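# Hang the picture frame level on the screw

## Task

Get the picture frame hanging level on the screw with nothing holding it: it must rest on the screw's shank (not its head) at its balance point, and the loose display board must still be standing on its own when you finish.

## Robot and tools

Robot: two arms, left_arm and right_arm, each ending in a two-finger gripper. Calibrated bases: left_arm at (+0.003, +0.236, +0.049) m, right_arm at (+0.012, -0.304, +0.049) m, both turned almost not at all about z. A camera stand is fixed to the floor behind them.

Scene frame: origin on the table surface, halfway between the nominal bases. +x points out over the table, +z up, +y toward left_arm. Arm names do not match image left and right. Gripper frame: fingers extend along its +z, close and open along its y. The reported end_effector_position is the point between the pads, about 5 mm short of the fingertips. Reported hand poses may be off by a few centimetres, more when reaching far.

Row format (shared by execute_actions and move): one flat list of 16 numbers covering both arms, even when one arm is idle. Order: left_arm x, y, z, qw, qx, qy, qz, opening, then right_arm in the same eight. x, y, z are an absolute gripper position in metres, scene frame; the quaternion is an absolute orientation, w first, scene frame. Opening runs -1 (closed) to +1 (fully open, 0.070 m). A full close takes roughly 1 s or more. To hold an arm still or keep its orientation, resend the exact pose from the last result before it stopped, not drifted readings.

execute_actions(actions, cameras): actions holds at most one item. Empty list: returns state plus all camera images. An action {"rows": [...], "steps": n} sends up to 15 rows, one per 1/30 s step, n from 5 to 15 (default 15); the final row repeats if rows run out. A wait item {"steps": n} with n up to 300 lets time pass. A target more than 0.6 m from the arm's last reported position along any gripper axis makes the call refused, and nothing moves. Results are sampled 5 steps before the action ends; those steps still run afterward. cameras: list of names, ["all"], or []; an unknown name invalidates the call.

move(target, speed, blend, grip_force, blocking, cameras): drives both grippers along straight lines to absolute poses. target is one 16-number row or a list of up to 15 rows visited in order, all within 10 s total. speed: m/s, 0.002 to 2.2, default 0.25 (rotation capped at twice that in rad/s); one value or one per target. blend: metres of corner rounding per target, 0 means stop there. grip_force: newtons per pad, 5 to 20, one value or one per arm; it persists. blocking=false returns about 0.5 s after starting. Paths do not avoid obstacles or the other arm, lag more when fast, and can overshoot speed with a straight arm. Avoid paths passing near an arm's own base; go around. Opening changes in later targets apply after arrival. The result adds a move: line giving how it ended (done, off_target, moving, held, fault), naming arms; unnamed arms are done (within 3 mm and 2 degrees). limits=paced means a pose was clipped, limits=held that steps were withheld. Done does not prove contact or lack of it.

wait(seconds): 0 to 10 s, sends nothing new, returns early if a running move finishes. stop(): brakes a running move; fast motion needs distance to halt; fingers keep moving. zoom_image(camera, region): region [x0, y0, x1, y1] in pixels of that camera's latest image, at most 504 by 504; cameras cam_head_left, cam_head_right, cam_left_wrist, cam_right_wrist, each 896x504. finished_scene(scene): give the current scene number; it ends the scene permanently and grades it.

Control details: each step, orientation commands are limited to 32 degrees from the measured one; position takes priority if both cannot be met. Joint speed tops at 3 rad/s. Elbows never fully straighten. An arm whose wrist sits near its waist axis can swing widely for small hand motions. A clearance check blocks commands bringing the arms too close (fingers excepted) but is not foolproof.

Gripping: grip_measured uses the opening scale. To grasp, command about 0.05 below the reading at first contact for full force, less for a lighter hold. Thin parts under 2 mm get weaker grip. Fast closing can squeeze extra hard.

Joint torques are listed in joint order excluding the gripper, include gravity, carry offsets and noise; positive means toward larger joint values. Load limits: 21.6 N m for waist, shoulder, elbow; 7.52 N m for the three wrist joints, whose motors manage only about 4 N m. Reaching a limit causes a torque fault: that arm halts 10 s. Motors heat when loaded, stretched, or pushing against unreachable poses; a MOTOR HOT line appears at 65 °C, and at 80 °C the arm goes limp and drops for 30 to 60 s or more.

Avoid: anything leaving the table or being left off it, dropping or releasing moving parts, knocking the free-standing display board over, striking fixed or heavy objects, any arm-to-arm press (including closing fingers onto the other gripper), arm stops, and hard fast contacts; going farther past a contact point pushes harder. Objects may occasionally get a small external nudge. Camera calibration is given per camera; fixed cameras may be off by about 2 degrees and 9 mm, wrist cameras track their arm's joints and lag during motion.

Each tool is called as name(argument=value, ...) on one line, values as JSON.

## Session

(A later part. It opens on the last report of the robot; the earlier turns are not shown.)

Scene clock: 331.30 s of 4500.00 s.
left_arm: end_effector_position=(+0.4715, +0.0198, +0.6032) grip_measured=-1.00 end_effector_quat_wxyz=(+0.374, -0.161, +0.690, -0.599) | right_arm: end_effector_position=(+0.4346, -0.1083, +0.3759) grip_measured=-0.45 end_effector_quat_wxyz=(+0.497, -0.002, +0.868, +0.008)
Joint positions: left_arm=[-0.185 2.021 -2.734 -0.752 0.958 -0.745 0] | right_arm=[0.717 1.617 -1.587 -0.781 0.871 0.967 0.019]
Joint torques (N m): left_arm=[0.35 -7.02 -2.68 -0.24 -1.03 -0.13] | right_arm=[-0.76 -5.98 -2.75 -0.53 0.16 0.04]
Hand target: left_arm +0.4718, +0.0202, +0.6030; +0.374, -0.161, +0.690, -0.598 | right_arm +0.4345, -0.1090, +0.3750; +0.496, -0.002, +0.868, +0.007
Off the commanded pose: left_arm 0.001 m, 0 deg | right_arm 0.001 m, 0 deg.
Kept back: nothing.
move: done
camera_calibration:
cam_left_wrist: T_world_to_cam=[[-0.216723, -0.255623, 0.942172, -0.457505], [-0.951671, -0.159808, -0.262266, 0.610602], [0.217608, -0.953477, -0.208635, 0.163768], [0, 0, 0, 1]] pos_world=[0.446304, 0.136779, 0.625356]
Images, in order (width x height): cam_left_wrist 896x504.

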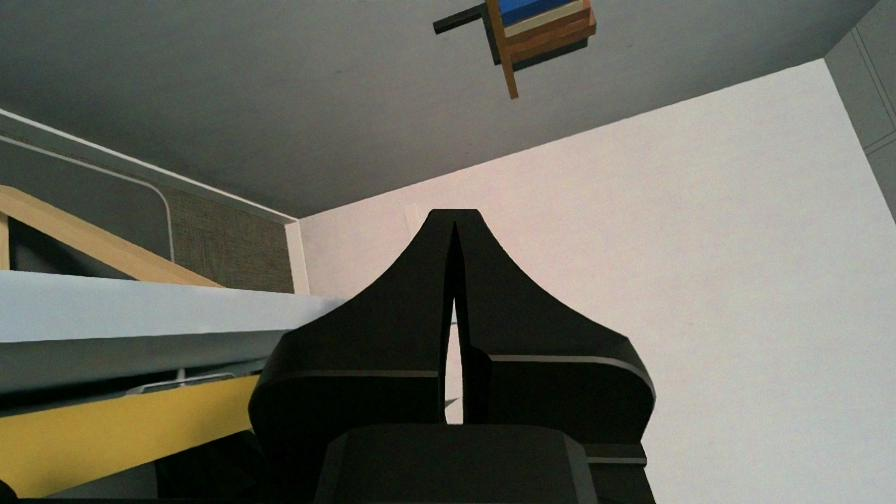

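move(target=[[0.4718,0.0202,0.6030,0.374,-0.161,0.690,-0.598,-1,0.4345,-0.1090,0.3735,0.4960,-0.0017,0.8683,0.0072,-1],[0.4718,0.0202,0.6030,0.374,-0.161,0.690,-0.598,-1,0.4345,-0.1090,0.3750,0.4960,-0.0017,0.8683,0.0072,-1],[0.4718,0.0202,0.6030,0.374,-0.161,0.690,-0.598,-1,0.4305,-0.1090,0.3750,0.4960,-0.0017,0.8683,0.0072,-1]], speed=0.02, cameras=["cam_left_wrist"])

zoom_image(camera="cam_left_wrist", region=[130, 355, 230, 405])

move(target=[[0.4718,0.0202,0.6030,0.374,-0.161,0.690,-0.598,-1,0.4305,-0.1090,0.3720,0.4960,-0.0017,0.8683,0.0072,-1]], speed=0.02, cameras=["cam_left_wrist"])

zoom_image(camera="cam_left_wrist", region=[130, 355, 230, 405])

zoom_image(camera="cam_left_wrist", region=[165, 370, 195, 391])

Scene clock: 333.93 s of 4500.00 s.
left_arm: end_effector_position=(+0.4716, +0.0199, +0.6031) grip_measured=-1.00 end_effector_quat_wxyz=(+0.374, -0.161, +0.690, -0.598) | right_arm: end_effector_position=(+0.4306, -0.1086, +0.3753) grip_measured=-0.44 end_effector_quat_wxyz=(+0.496, -0.002, +0.868, +0.008)
Joint positions: left_arm=[-0.185 2.021 -2.734 -0.751 0.958 -0.745 0] | right_arm=[0.725 1.607 -1.573 -0.788 0.876 0.976 0.02]
Joint torques (N m): left_arm=[0.4 -7.3 -2.64 -0.19 -1 -0.15] | right_arm=[3.49 -5.67 -2.61 -0.16 -0.42 -0.55]
Hand target: left_arm +0.4718, +0.0202, +0.6030; +0.374, -0.161, +0.690, -0.598 | right_arm +0.4305, -0.1090, +0.3750; +0.496, -0.002, +0.868, +0.007
Off the commanded pose: left_arm 0.000 m, 0 deg | right_arm 0.001 m, 0 deg.
Kept back: nothing.
move: done
camera_calibration:
cam_left_wrist: T_world_to_cam=[[-0.216649, -0.256349, 0.941992, -0.4573], [-0.951554, -0.160211, -0.262447, 0.610735], [0.218195, -0.953214, -0.20922, 0.163931], [0, 0, 0, 1]] pos_world=[0.446304, 0.136879, 0.625356]
Images, in order (width x height): cam_left_wrist 896x504.

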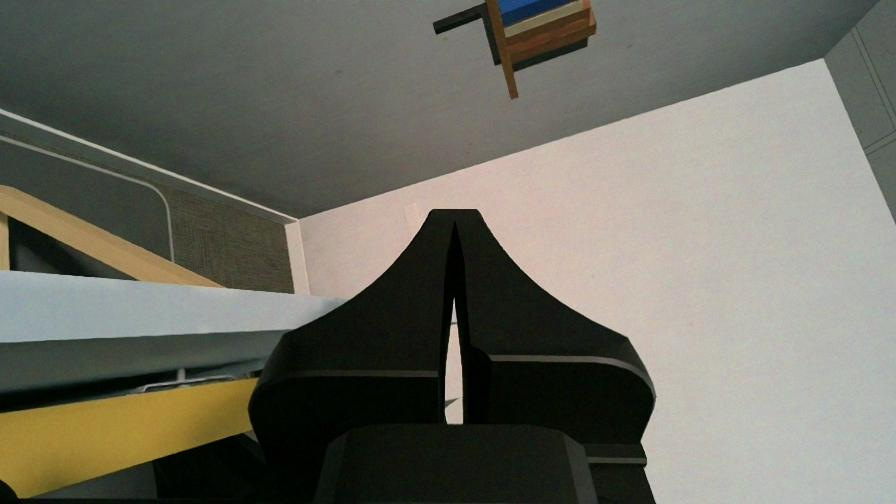

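Scaled by 5.040 from the camera's 896x504 image, which has a finer 1280x720 frame.

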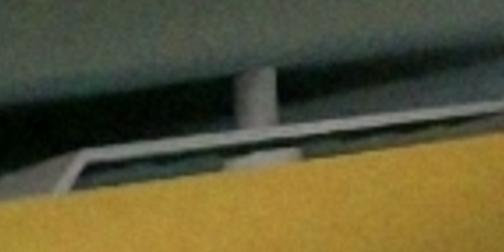

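Scene clock: 334.63 s of 4500.00 s.
left_arm: end_effector_position=(+0.4716, +0.0199, +0.6031) grip_measured=-1.00 end_effector_quat_wxyz=(+0.374, -0.161, +0.690, -0.598) | right_arm: end_effector_position=(+0.4305, -0.1088, +0.3723) grip_measured=-0.43 end_effector_quat_wxyz=(+0.496, -0.002, +0.868, +0.007)
Joint positions: left_arm=[-0.185 2.021 -2.734 -0.751 0.958 -0.745 0] | right_arm=[0.725 1.605 -1.559 -0.795 0.868 0.988 0.02]
Joint torques (N m): left_arm=[0.54 -7.07 -2.72 -0.23 -1.01 -0.14] | right_arm=[2.09 -4.24 -1.7 0.06 -0.06 -0.69]
Hand target: left_arm +0.4718, +0.0202, +0.6030; +0.374, -0.161, +0.690, -0.598 | right_arm +0.4305, -0.1090, +0.3720; +0.496, -0.002, +0.868, +0.007
Off the commanded pose: left_arm 0.000 m, 0 deg | right_arm 0.000 m, 0 deg.
Kept back: nothing.
move: done
camera_calibration:
cam_left_wrist: T_world_to_cam=[[-0.216649, -0.256349, 0.941992, -0.4573], [-0.951554, -0.160211, -0.262447, 0.610735], [0.218195, -0.953214, -0.20922, 0.163931], [0, 0, 0, 1]] pos_world=[0.446304, 0.136879, 0.625356]
Images, in order (width x height): cam_left_wrist 896x504.

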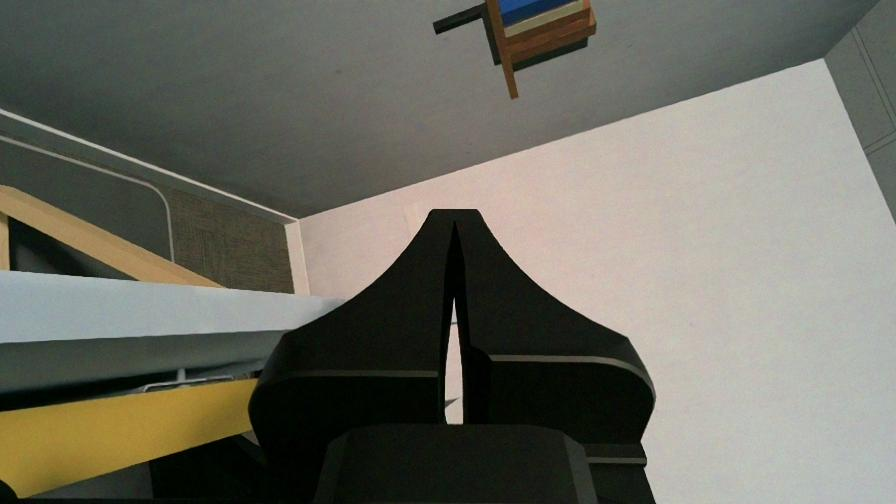

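Scaled by 5.040 from the camera's 896x504 image, which has a finer 1280x720 frame.

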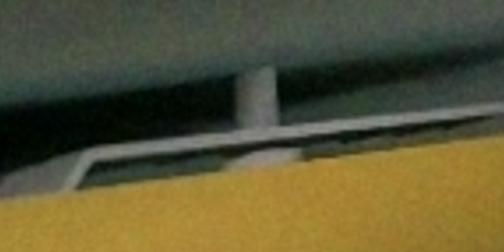

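Scaled by 16.800 from the camera's 896x504 image, which has a finer 1280x720 frame.

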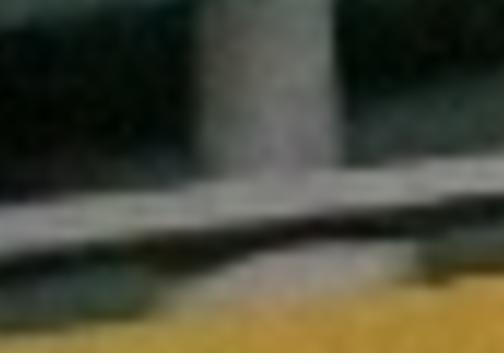

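move(target=[[0.36,0.085,0.55,0.30,-0.17,0.69,-0.63,-1,0.4305,-0.1090,0.3720,0.4960,-0.0017,0.8683,0.0072,-1],[0.428,0.0893,0.425,0.173,-0.176,0.692,-0.678,-1,0.4305,-0.1090,0.3720,0.4960,-0.0017,0.8683,0.0072,-1]], speed=[0.25,0.2], blend=[0.03,0], cameras=["cam_left_wrist","cam_head_left","cam_head_right"])

zoom_image(camera="cam_left_wrist", region=[490, 150, 570, 210])

zoom_image(camera="cam_head_left", region=[425, 20, 525, 60])

zoom_image(camera="cam_head_right", region=[400, 20, 500, 60])

Scene clock: 337.87 s of 4500.00 s.
left_arm: end_effector_position=(+0.4281, +0.0892, +0.4244) grip_measured=-1.00 end_effector_quat_wxyz=(+0.173, -0.176, +0.693, -0.678) | right_arm: end_effector_position=(+0.4304, -0.1091, +0.3718) grip_measured=-0.43 end_effector_quat_wxyz=(+0.496, -0.002, +0.868, +0.007)
Joint positions: left_arm=[0.153 1.688 -1.44 -1.607 1.222 0.164 0] | right_arm=[0.725 1.605 -1.558 -0.795 0.869 0.988 0.02]
Joint torques (N m): left_arm=[-0.2 -7.5 -3.33 -1 0.09 -0.12] | right_arm=[4.6 -3.58 -3.83 -0.25 -0.72 -0.75]
Hand target: left_arm +0.4280, +0.0893, +0.4250; +0.173, -0.176, +0.692, -0.678 | right_arm +0.4305, -0.1090, +0.3720; +0.496, -0.002, +0.868, +0.007
Off the commanded pose: left_arm 0.001 m, 0 deg | right_arm 0.000 m, 0 deg.
Kept back: nothing.
move: done
camera_calibration:
cam_left_wrist: T_world_to_cam=[[0.0112806, -0.0444736, 0.998947, -0.421251], [-0.995267, 0.0959277, 0.0155098, 0.411572], [-0.0965165, -0.994394, -0.043181, 0.270069], [0, 0, 0, 1]] pos_world=[0.440443, 0.21034, 0.426086]
Images, in order (width x height): cam_head_left 896x504, cam_head_right 896x504, cam_left_wrist 896x504.

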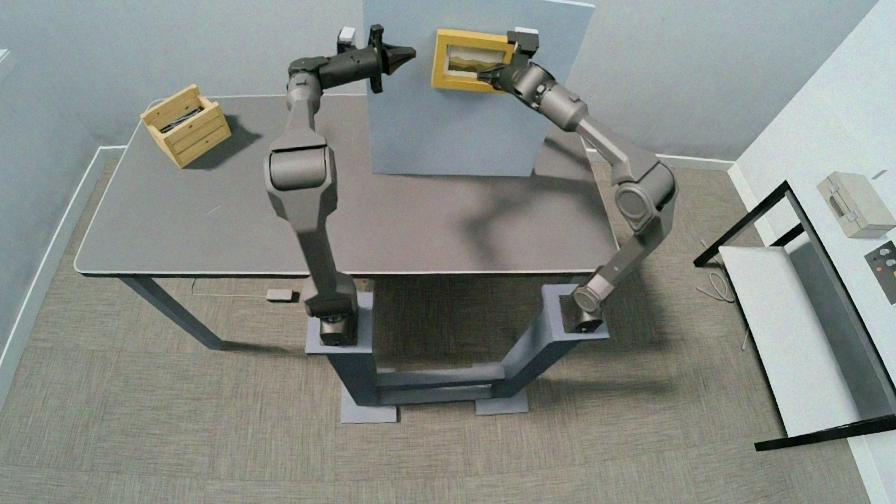

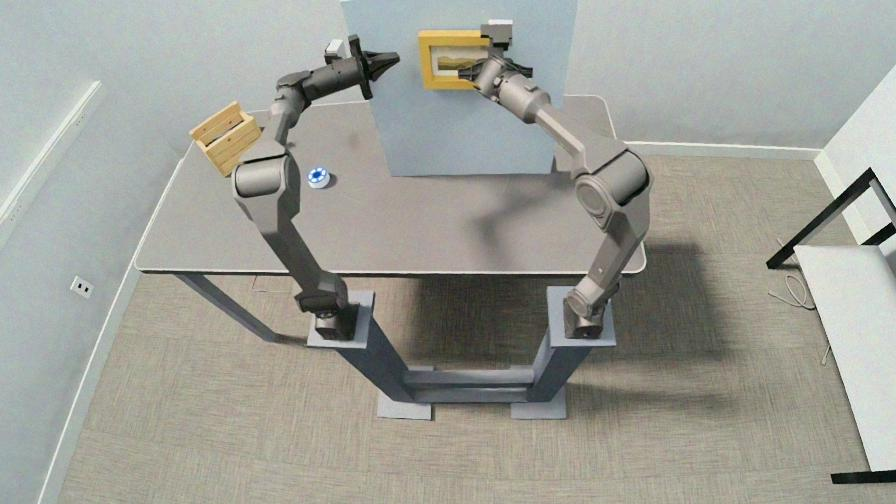

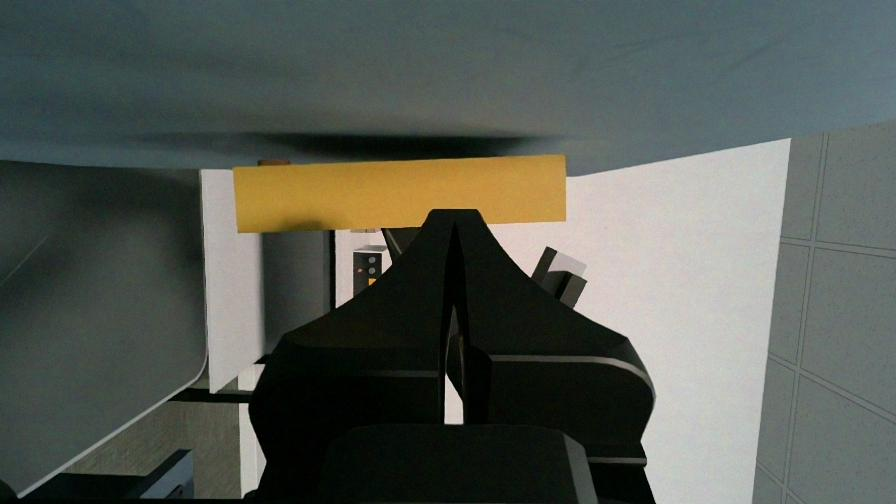

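Scaled by 6.300 from the camera's 896x504 image, which has a finer 1280x720 frame.

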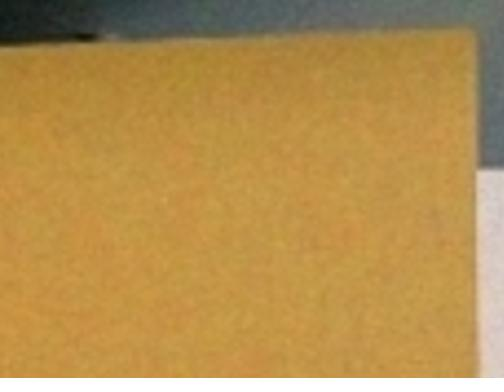

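Scaled by 5.040 from the camera's 896x504 image, which has a finer 1280x720 frame.

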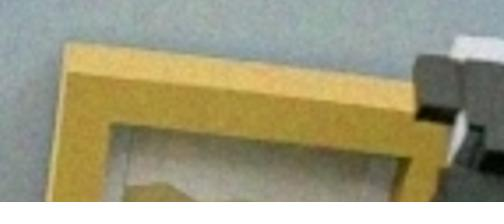

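Scaled by 5.040 from the camera's 896x504 image, which has a finer 1280x720 frame.

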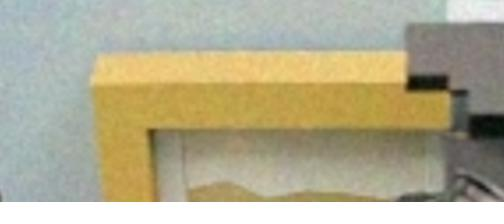

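move(target=[[0.428,0.0893,0.425,0.173,-0.176,0.692,-0.678,-1,0.4305,-0.1090,0.3735,0.4960,-0.0017,0.8683,0.0072,-1]], speed=0.02, cameras=["cam_left_wrist","cam_head_left","cam_head_right"])

zoom_image(camera="cam_left_wrist", region=[490, 150, 570, 210])

zoom_image(camera="cam_head_left", region=[425, 20, 525, 60])

zoom_image(camera="cam_head_right", region=[400, 20, 500, 60])

Scene clock: 340.37 s of 4500.00 s.
left_arm: end_effector_position=(+0.4279, +0.0892, +0.4248) grip_measured=-1.00 end_effector_quat_wxyz=(+0.173, -0.176, +0.692, -0.678) | right_arm: end_effector_position=(+0.4305, -0.1087, +0.3734) grip_measured=-0.44 end_effector_quat_wxyz=(+0.496, -0.002, +0.868, +0.007)
Joint positions: left_arm=[0.153 1.687 -1.44 -1.607 1.222 0.164 0] | right_arm=[0.725 1.606 -1.565 -0.791 0.872 0.982 0.02]
Joint torques (N m): left_arm=[-0.82 -7.8 -2.59 -0.99 -0.07 -0.16] | right_arm=[4.82 -4.8 -4.87 -0.37 -1.38 -0.68]
Hand target: left_arm +0.4280, +0.0893, +0.4250; +0.173, -0.176, +0.692, -0.678 | right_arm +0.4305, -0.1090, +0.3735; +0.496, -0.002, +0.868, +0.007
Off the commanded pose: left_arm 0.000 m, 0 deg | right_arm 0.000 m, 0 deg.
Kept back: nothing.
move: done
camera_calibration:
cam_left_wrist: T_world_to_cam=[[0.0104642, -0.044585, 0.998951, -0.421266], [-0.995277, 0.0959501, 0.0147081, 0.411709], [-0.0965052, -0.994387, -0.0433704, 0.270142], [0, 0, 0, 1]] pos_world=[0.440243, 0.21034, 0.426485]
Images, in order (width x height): cam_head_left 896x504, cam_head_right 896x504, cam_left_wrist 896x504.

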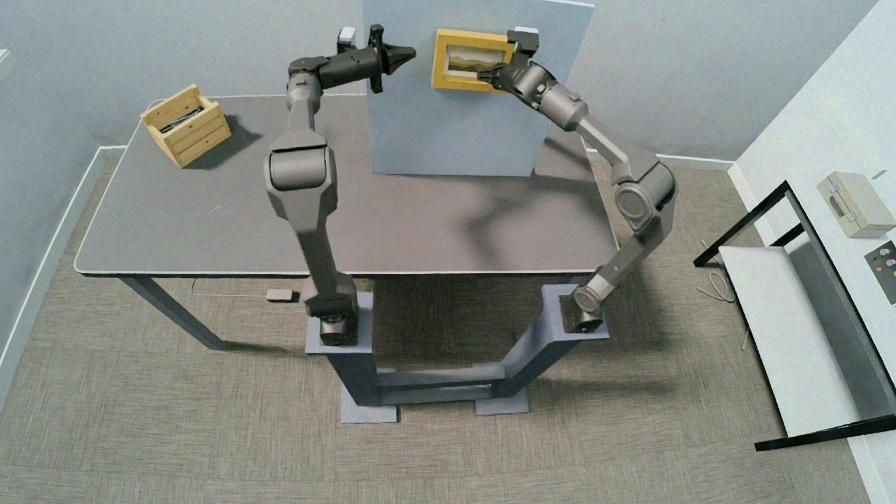

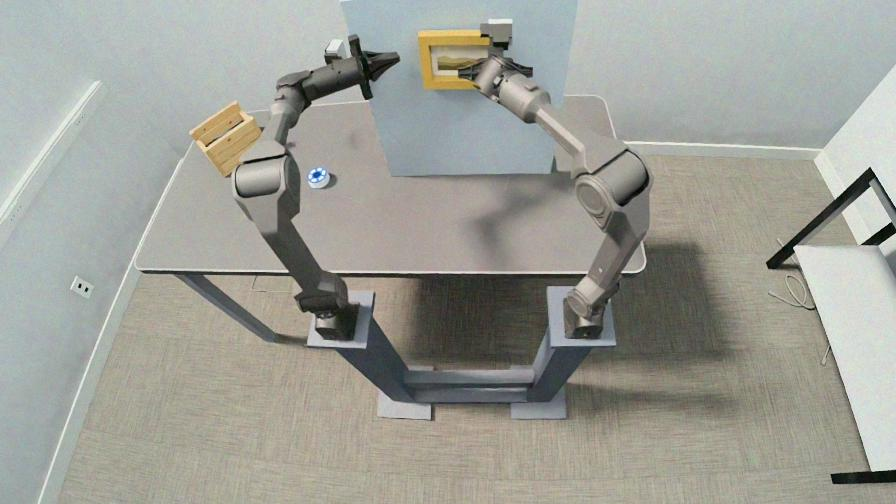

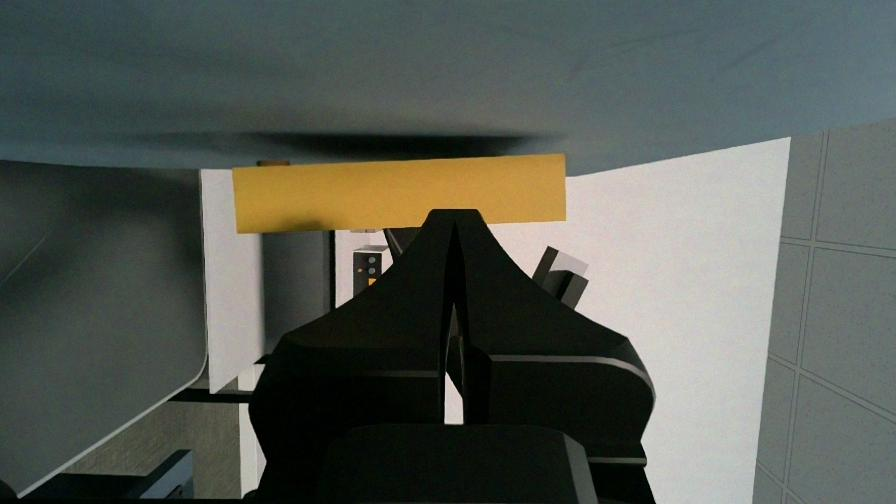

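Scaled by 6.300 from the camera's 896x504 image, which has a finer 1280x720 frame.

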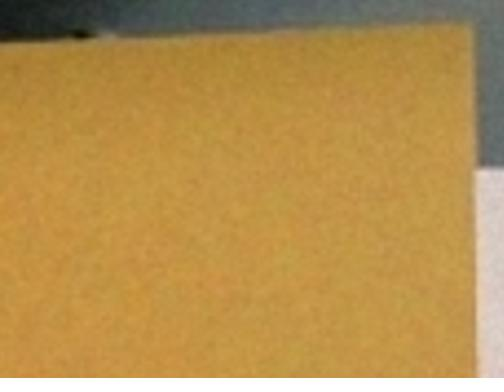

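Scaled by 5.040 from the camera's 896x504 image, which has a finer 1280x720 frame.

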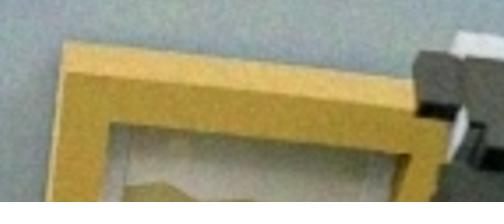

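Scaled by 5.040 from the camera's 896x504 image, which has a finer 1280x720 frame.

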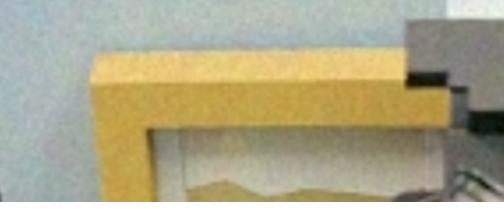

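move(target=[[0.428,0.0893,0.425,0.173,-0.176,0.692,-0.678,-1,0.4335,-0.1090,0.3730,0.4960,-0.0017,0.8683,0.0072,-1]], speed=0.02, cameras=["cam_left_wrist","cam_head_left","cam_head_right"])

zoom_image(camera="cam_left_wrist", region=[490, 150, 570, 210])

zoom_image(camera="cam_head_left", region=[425, 20, 525, 60])

zoom_image(camera="cam_head_right", region=[400, 20, 500, 60])

Scene clock: 343.20 s of 4500.00 s.
left_arm: end_effector_position=(+0.4279, +0.0892, +0.4248) grip_measured=-1.00 end_effector_quat_wxyz=(+0.173, -0.176, +0.692, -0.678) | right_arm: end_effector_position=(+0.4333, -0.1088, +0.3730) grip_measured=-0.44 end_effector_quat_wxyz=(+0.496, -0.002, +0.868, +0.007)
Joint positions: left_arm=[0.153 1.687 -1.44 -1.607 1.222 0.164 0] | right_arm=[0.719 1.613 -1.572 -0.787 0.868 0.977 0.02]
Joint torques (N m): left_arm=[-0.88 -7.85 -2.6 -1.01 -0.06 -0.14] | right_arm=[2.29 -4.5 -4.75 -0.47 -1.13 -0.53]
Hand target: left_arm +0.4280, +0.0893, +0.4250; +0.173, -0.176, +0.692, -0.678 | right_arm +0.4335, -0.1090, +0.3730; +0.496, -0.002, +0.868, +0.007
Off the commanded pose: left_arm 0.000 m, 0 deg | right_arm 0.000 m, 0 deg.
Kept back: nothing.
move: done
camera_calibration:
cam_left_wrist: T_world_to_cam=[[0.0104642, -0.044585, 0.998951, -0.421266], [-0.995277, 0.0959501, 0.0147081, 0.411709], [-0.0965052, -0.994387, -0.0433704, 0.270142], [0, 0, 0, 1]] pos_world=[0.440243, 0.21034, 0.426485]
Images, in order (width x height): cam_head_left 896x504, cam_head_right 896x504, cam_left_wrist 896x504.

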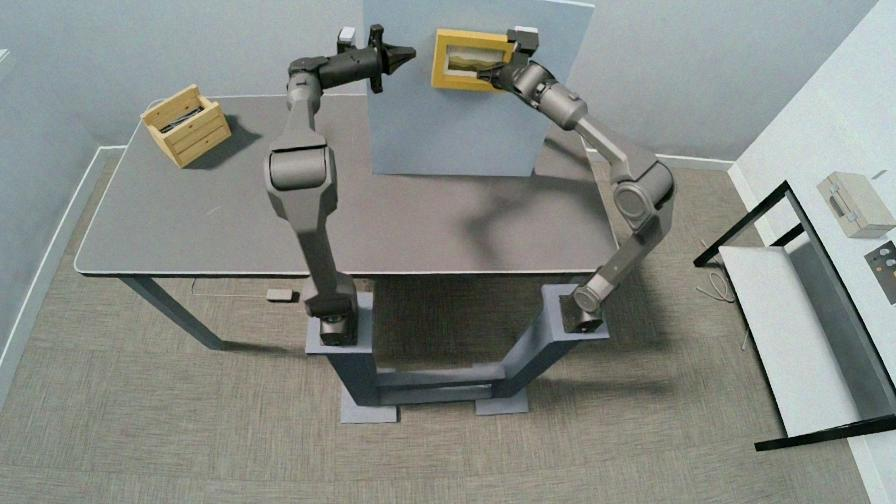

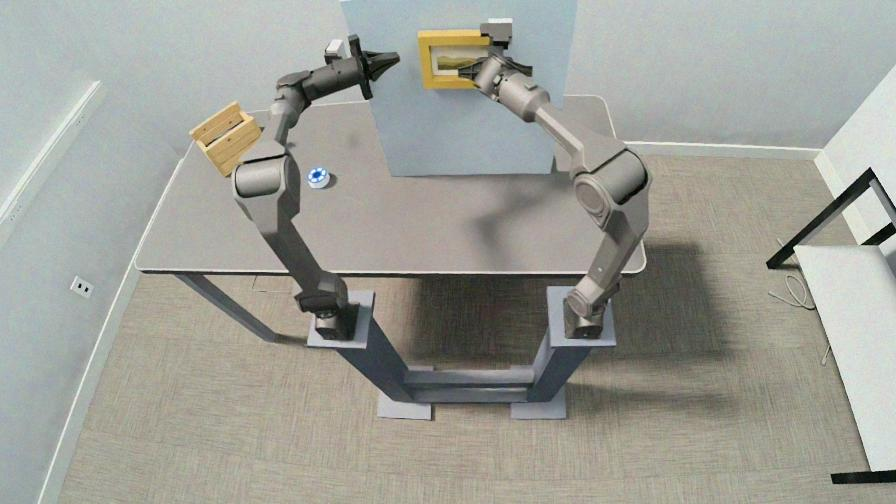

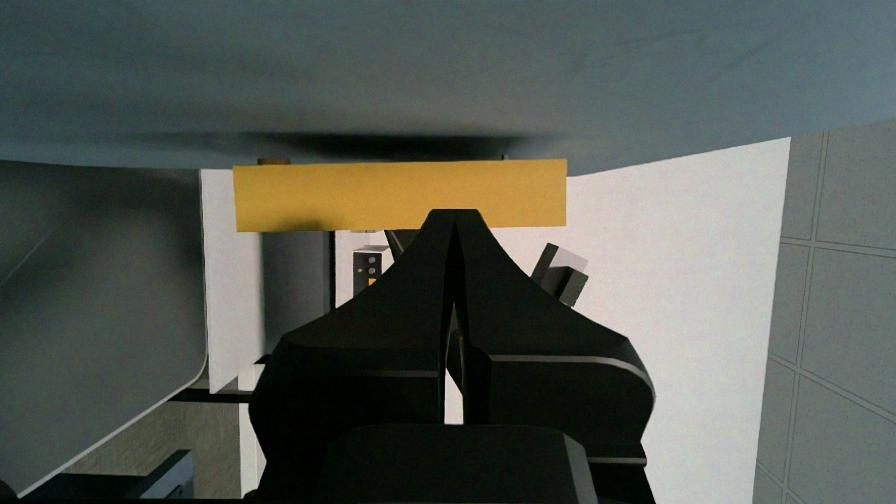

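Scaled by 6.300 from the camera's 896x504 image, which has a finer 1280x720 frame.

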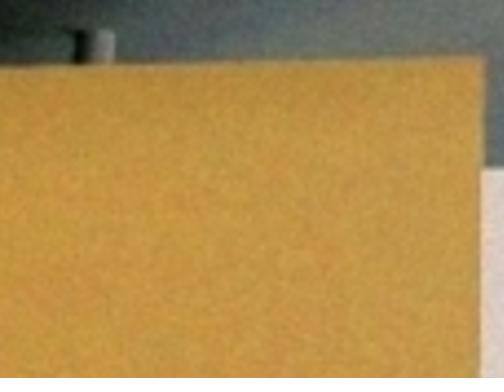

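Scaled by 5.040 from the camera's 896x504 image, which has a finer 1280x720 frame.

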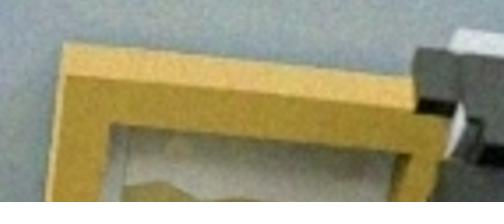

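Scaled by 5.040 from the camera's 896x504 image, which has a finer 1280x720 frame.

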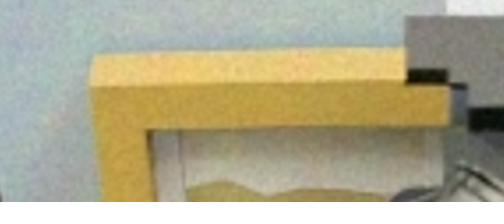

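move(target=[[0.425,0.175,0.425,0.173,-0.176,0.692,-0.678,-1,0.4335,-0.1090,0.3730,0.4960,-0.0017,0.8683,0.0072,-1],[0.452,0.176,0.425,0.173,-0.176,0.692,-0.678,-1,0.4335,-0.1090,0.3730,0.4960,-0.0017,0.8683,0.0072,-1]], speed=[0.15,0.08], cameras=["cam_left_wrist","cam_head_left","cam_head_right"])

zoom_image(camera="cam_left_wrist", region=[470, 170, 570, 245])

Scene clock: 347.97 s of 4500.00 s.
left_arm: end_effector_position=(+0.4524, +0.1760, +0.4250) grip_measured=-1.00 end_effector_quat_wxyz=(+0.236, -0.242, +0.681, -0.649) | right_arm: end_effector_position=(+0.4333, -0.1088, +0.3730) grip_measured=-0.44 end_effector_quat_wxyz=(+0.496, -0.002, +0.868, +0.007)
Joint positions: left_arm=[0.35 1.704 -1.483 -1.571 1.222 0.133 0] | right_arm=[0.719 1.613 -1.572 -0.787 0.868 0.977 0.02]
Joint torques (N m): left_arm=[-0.64 -6.76 -3.05 -0.96 0.03 -0.1] | right_arm=[1.79 -4.36 -3.85 -0.53 -0.6 -0.16]
Hand target: left_arm +0.4521, +0.1756, +0.4250; +0.236, -0.242, +0.681, -0.650 | right_arm +0.4335, -0.1090, +0.3730; +0.496, -0.002, +0.868, +0.007
Off the commanded pose: left_arm 0.000 m, 11 deg | right_arm 0.000 m, 0 deg.
joint sent to its limit (left arm) — joint 5 (wrist pitch), upper limit.
Kept back: nothing.
move: off_target (left_arm)
camera_calibration:
cam_left_wrist: T_world_to_cam=[[0.0290822, -0.0643786, 0.997502, -0.422207], [-0.995101, -0.0961973, 0.0228036, 0.457985], [0.0944889, -0.993278, -0.0668609, 0.28217], [0, 0, 0, 1]] pos_world=[0.441358, 0.297149, 0.429575]
Images, in order (width x height): cam_head_left 896x504, cam_head_right 896x504, cam_left_wrist 896x504.

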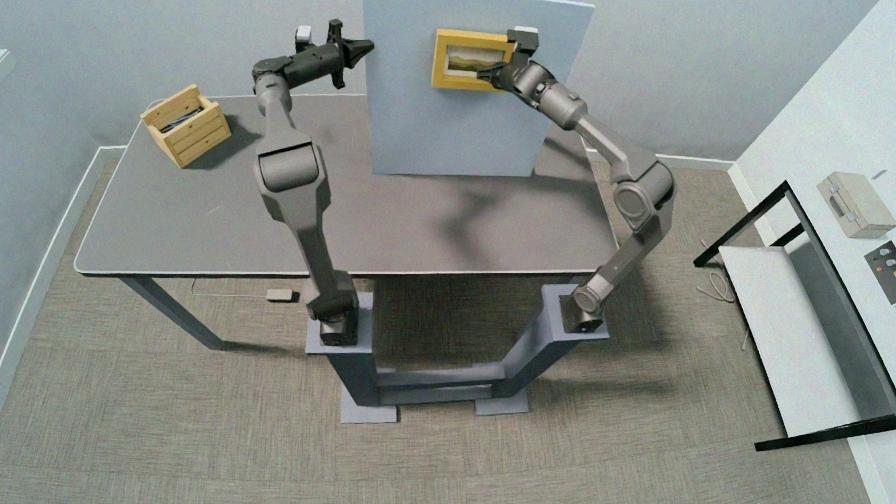

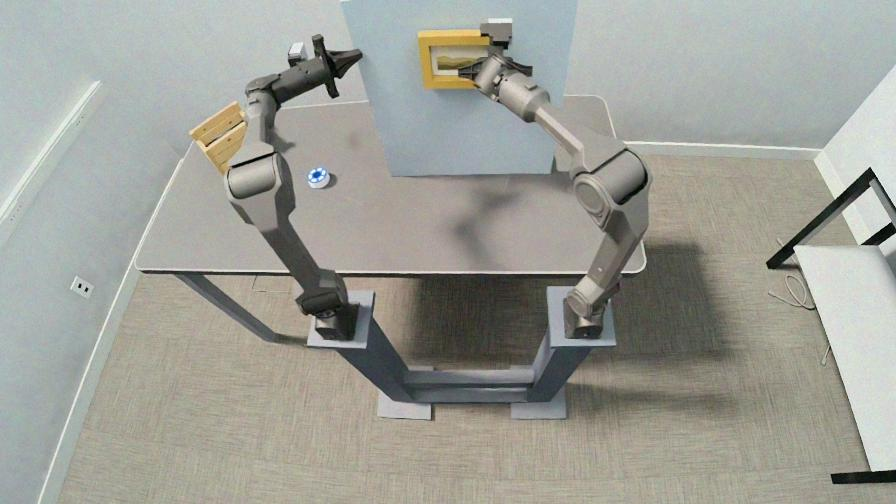

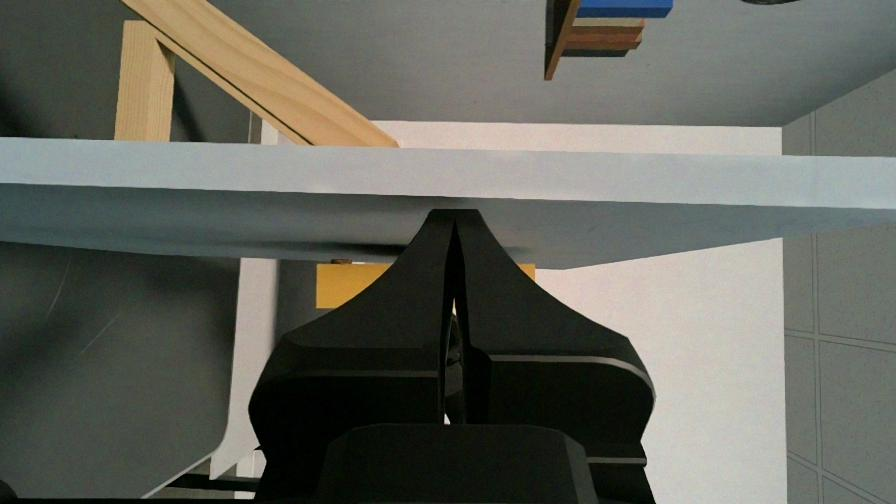

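Scaled by 5.040 from the camera's 896x504 image, which has a finer 1280x720 frame.

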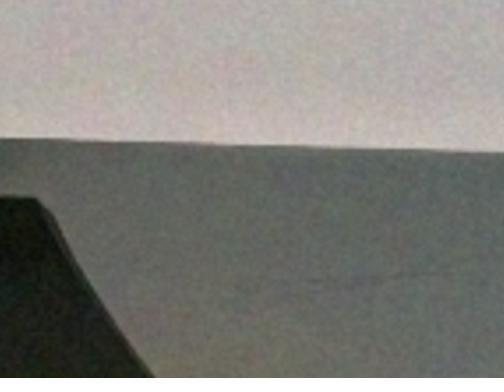

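move(target=[[0.468,0.185,0.375,0.245,-0.25,0.677,-0.646,-1,0.4335,-0.1090,0.3730,0.4960,-0.0017,0.8683,0.0072,-1]], speed=0.12, cameras=["cam_left_wrist"])

zoom_image(camera="cam_left_wrist", region=[520, 230, 600, 290])

Scene clock: 349.13 s of 4500.00 s.
left_arm: end_effector_position=(+0.4677, +0.1845, +0.3742) grip_measured=-1.00 end_effector_quat_wxyz=(+0.244, -0.250, +0.678, -0.647) | right_arm: end_effector_position=(+0.4335, -0.1082, +0.3737) grip_measured=-0.44 end_effector_quat_wxyz=(+0.497, -0.002, +0.868, +0.009)
Joint positions: left_arm=[0.353 1.772 -1.37 -1.644 1.208 0.327 0] | right_arm=[0.719 1.613 -1.573 -0.787 0.865 0.977 0.02]
Joint torques (N m): left_arm=[2.29 -3.83 -3.41 -0.91 -2.84 -0.19] | right_arm=[0.5 -4.72 -2.53 -0.17 0.74 -0.18]
Hand target: left_arm +0.4680, +0.1850, +0.3750; +0.245, -0.250, +0.678, -0.647 | right_arm +0.4335, -0.1090, +0.3730; +0.496, -0.002, +0.868, +0.007
Off the commanded pose: left_arm 0.001 m, 0 deg | right_arm 0.001 m, 0 deg.
Kept back: nothing.
move: done
camera_calibration:
cam_left_wrist: T_world_to_cam=[[0.0299136, -0.0637401, 0.997518, -0.371949], [-0.992546, -0.119852, 0.0221061, 0.478712], [0.118145, -0.990744, -0.0668502, 0.27421], [0, 0, 0, 1]] pos_world=[0.453874, 0.305338, 0.378775]
Images, in order (width x height): cam_left_wrist 896x504.

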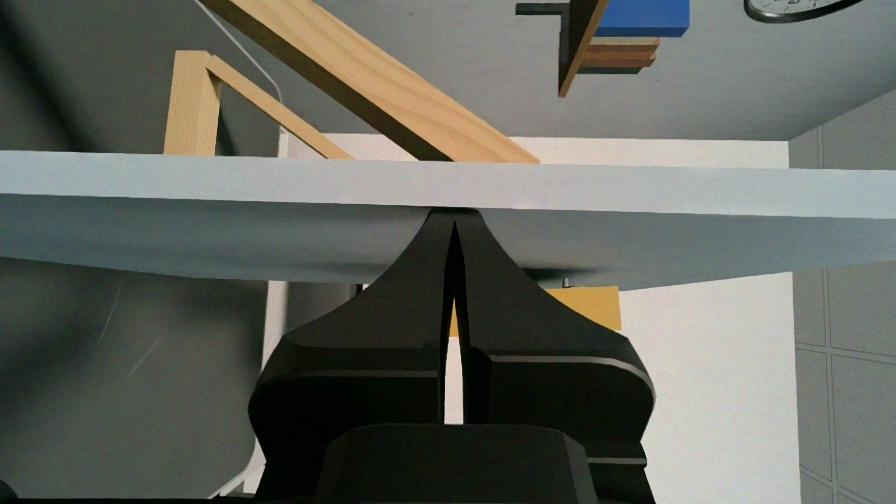

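Scaled by 6.300 from the camera's 896x504 image, which has a finer 1280x720 frame.

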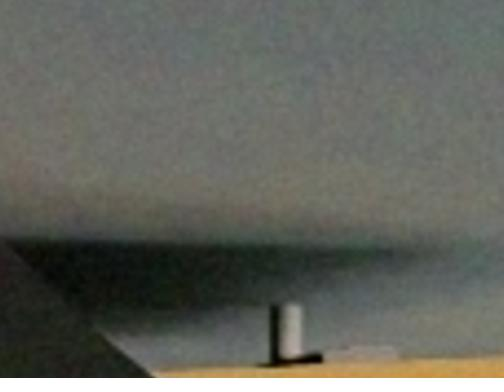

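move(target=[[0.486,0.190,0.355,0.245,-0.25,0.677,-0.646,-1,0.4335,-0.1090,0.3730,0.4960,-0.0017,0.8683,0.0072,-1]], speed=0.12, cameras=["cam_left_wrist"])

zoom_image(camera="cam_left_wrist", region=[550, 270, 630, 330])

Scene clock: 350.20 s of 4500.00 s.
left_arm: end_effector_position=(+0.4879, +0.1943, +0.3532) grip_measured=-1.00 end_effector_quat_wxyz=(+0.248, -0.256, +0.676, -0.645) | right_arm: end_effector_position=(+0.4334, -0.1086, +0.3738) grip_measured=-0.44 end_effector_quat_wxyz=(+0.497, -0.002, +0.868, +0.008)
Joint positions: left_arm=[0.356 1.856 -1.407 -1.665 1.202 0.377 0] | right_arm=[0.719 1.613 -1.574 -0.787 0.868 0.977 0.02]
Joint torques (N m): left_arm=[-8.38 -7.39 -2.57 -0.26 1.2 -0.02] | right_arm=[-2.19 -2.82 0.69 0.53 1.9 -0.44]
Hand target: left_arm +0.4860, +0.1900, +0.3550; +0.245, -0.250, +0.678, -0.647 | right_arm +0.4335, -0.1090, +0.3730; +0.496, -0.002, +0.868, +0.007
Off the commanded pose: left_arm 0.005 m, 1 deg | right_arm 0.001 m, 0 deg.
Kept back: nothing.
move: off_target (left_arm)
camera_calibration:
cam_left_wrist: T_world_to_cam=[[0.0333481, -0.062812, 0.997468, -0.352832], [-0.990717, -0.133676, 0.0247046, 0.501172], [0.131786, -0.989033, -0.0666867, 0.273196], [0, 0, 0, 1]] pos_world=[0.472282, 0.315032, 0.357776]
Images, in order (width x height): cam_left_wrist 896x504.

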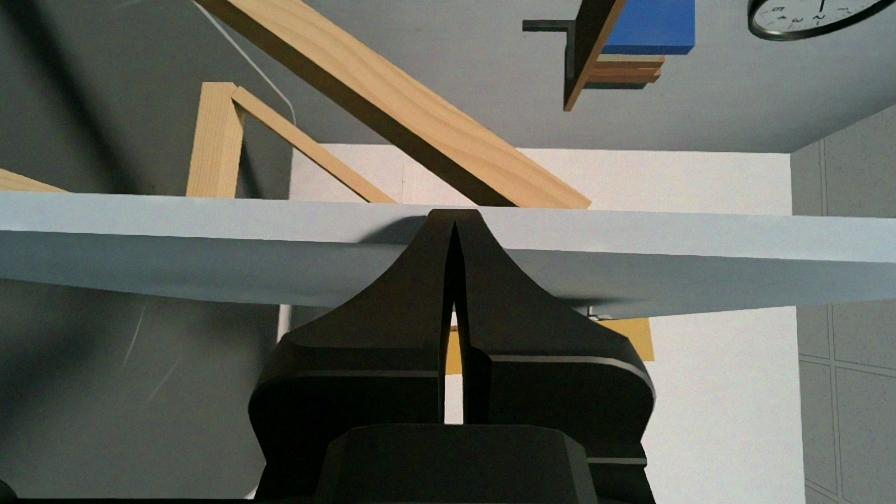

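Scaled by 6.300 from the camera's 896x504 image, which has a finer 1280x720 frame.

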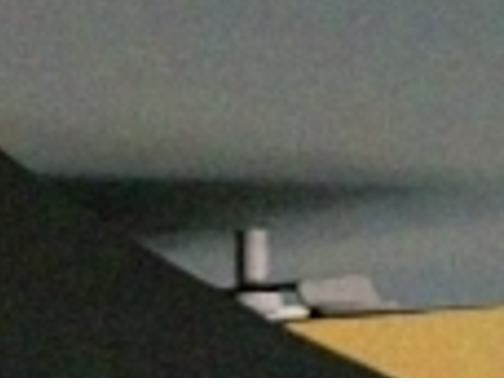

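move(target=[[0.488,0.194,0.325,0.248,-0.255,0.676,-0.645,-1,0.4335,-0.1090,0.3730,0.4960,-0.0017,0.8683,0.0072,-1]], speed=0.12, cameras=["cam_left_wrist"])

zoom_image(camera="cam_left_wrist", region=[590, 280, 670, 340])

zoom_image(camera="cam_left_wrist", region=[605, 295, 645, 325])

Scene clock: 351.97 s of 4500.00 s.
left_arm: end_effector_position=(+0.4878, +0.1923, +0.3239) grip_measured=-1.00 end_effector_quat_wxyz=(+0.246, -0.254, +0.677, -0.645) | right_arm: end_effector_position=(+0.4335, -0.1091, +0.3730) grip_measured=-0.43 end_effector_quat_wxyz=(+0.496, -0.001, +0.868, +0.007)
Joint positions: left_arm=[0.352 1.89 -1.335 -1.705 1.214 0.489 0] | right_arm=[0.718 1.613 -1.572 -0.787 0.868 0.977 0.02]
Joint torques (N m): left_arm=[-0.12 -7.64 -3.33 -0.91 0.46 -0.11] | right_arm=[-0.02 -1.52 0.15 0.51 1.57 -0.82]
Hand target: left_arm +0.4880, +0.1940, +0.3250; +0.248, -0.255, +0.676, -0.645 | right_arm +0.4335, -0.1090, +0.3730; +0.496, -0.002, +0.868, +0.007
Off the commanded pose: left_arm 0.002 m, 0 deg | right_arm 0.000 m, 0 deg.
Kept back: nothing.
move: done
camera_calibration:
cam_left_wrist: T_world_to_cam=[[0.0332975, -0.0630242, 0.997456, -0.323654], [-0.991255, -0.12959, 0.0249024, 0.501031], [0.12769, -0.989563, -0.0667881, 0.271336], [0, 0, 0, 1]] pos_world=[0.47278, 0.313034, 0.328476]
Images, in order (width x height): cam_left_wrist 896x504.

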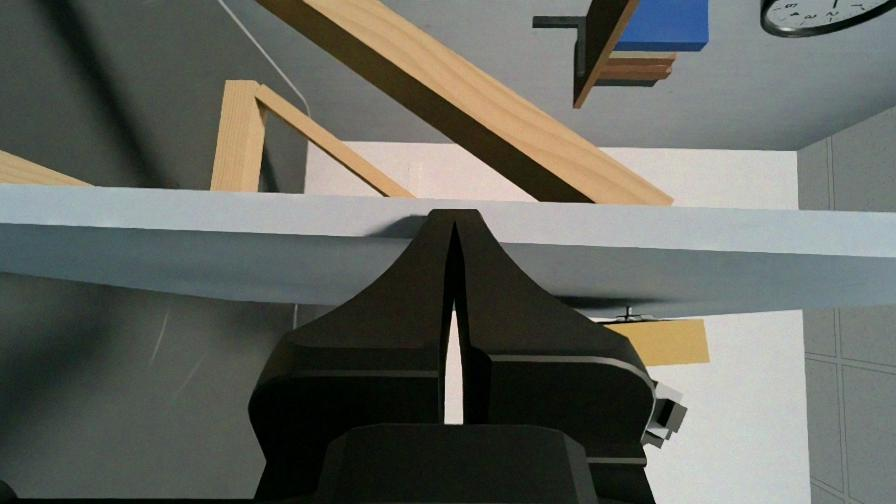

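Scaled by 6.300 from the camera's 896x504 image, which has a finer 1280x720 frame.

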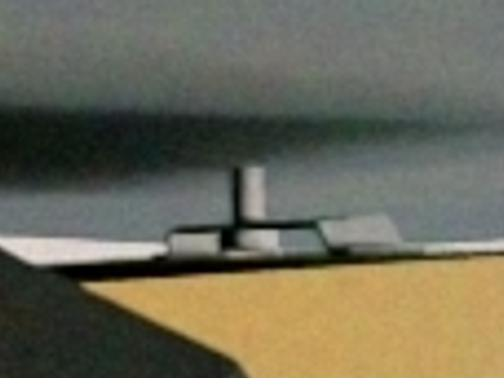

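Scaled by 12.600 from the camera's 896x504 image, which has a finer 1280x720 frame.

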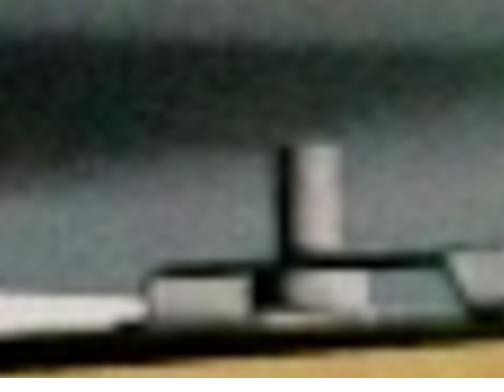

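move(target=[[0.488,0.194,0.325,0.248,-0.255,0.676,-0.645,-1,0.4340,-0.1090,0.3738,0.4960,-0.0017,0.8683,0.0072,-1]], speed=0.02, cameras=["cam_left_wrist","cam_head_left","cam_head_right"])

zoom_image(camera="cam_left_wrist", region=[605, 290, 669, 338])

zoom_image(camera="cam_head_left", region=[425, 20, 525, 60])

zoom_image(camera="cam_head_right", region=[400, 20, 500, 60])

Scene clock: 355.80 s of 4500.00 s.
left_arm: end_effector_position=(+0.4879, +0.1937, +0.3246) grip_measured=-1.00 end_effector_quat_wxyz=(+0.248, -0.255, +0.677, -0.645) | right_arm: end_effector_position=(+0.4339, -0.1092, +0.3735) grip_measured=-0.43 end_effector_quat_wxyz=(+0.496, -0.001, +0.869, +0.007)
Joint positions: left_arm=[0.355 1.889 -1.336 -1.705 1.214 0.488 0] | right_arm=[0.717 1.615 -1.577 -0.784 0.87 0.973 0.02]
Joint torques (N m): left_arm=[0.58 -8.8 -3.27 -0.64 0.34 -0.14] | right_arm=[0.56 -3.17 -2.67 0.03 0.39 -0.73]
Hand target: left_arm +0.4880, +0.1940, +0.3250; +0.248, -0.255, +0.676, -0.645 | right_arm +0.4340, -0.1090, +0.3738; +0.496, -0.002, +0.868, +0.007
Off the commanded pose: left_arm 0.001 m, 0 deg | right_arm 0.000 m, 0 deg.
Kept back: nothing.
move: done
camera_calibration:
cam_left_wrist: T_world_to_cam=[[0.0324715, -0.0629489, 0.997488, -0.323904], [-0.990917, -0.132332, 0.0239065, 0.501917], [0.130494, -0.989205, -0.0666742, 0.271231], [0, 0, 0, 1]] pos_world=[0.472482, 0.314333, 0.329176]
Images, in order (width x height): cam_head_left 896x504, cam_head_right 896x504, cam_left_wrist 896x504.

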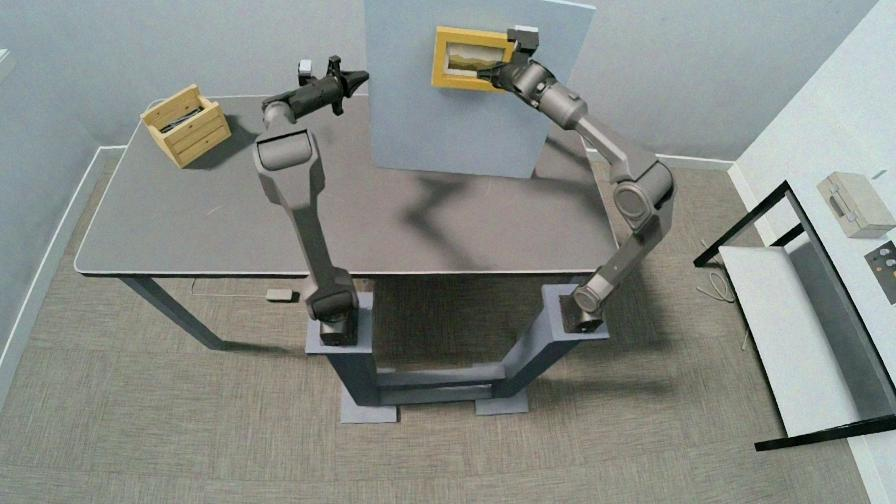

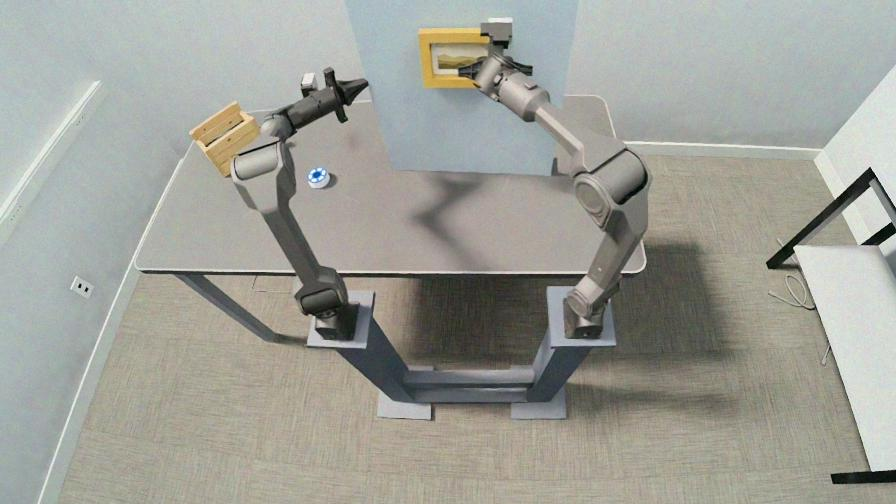

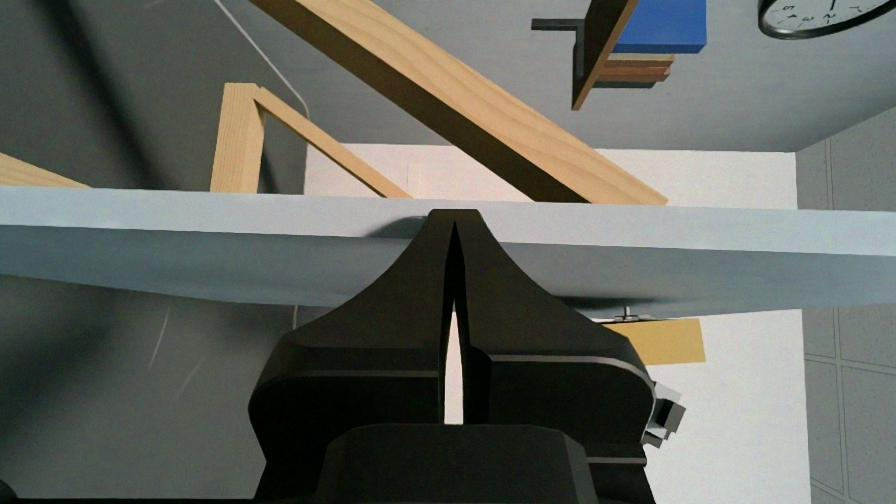

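Scaled by 7.875 from the camera's 896x504 image, which has a finer 1280x720 frame.

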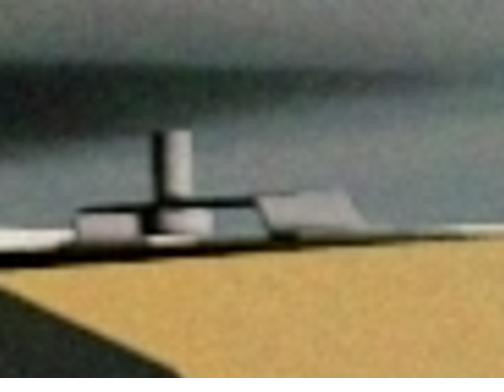

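Scaled by 5.040 from the camera's 896x504 image, which has a finer 1280x720 frame.

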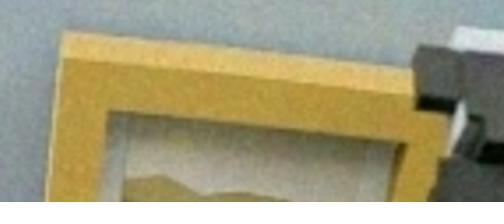

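Scaled by 5.040 from the camera's 896x504 image, which has a finer 1280x720 frame.

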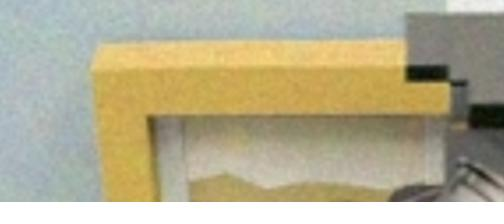

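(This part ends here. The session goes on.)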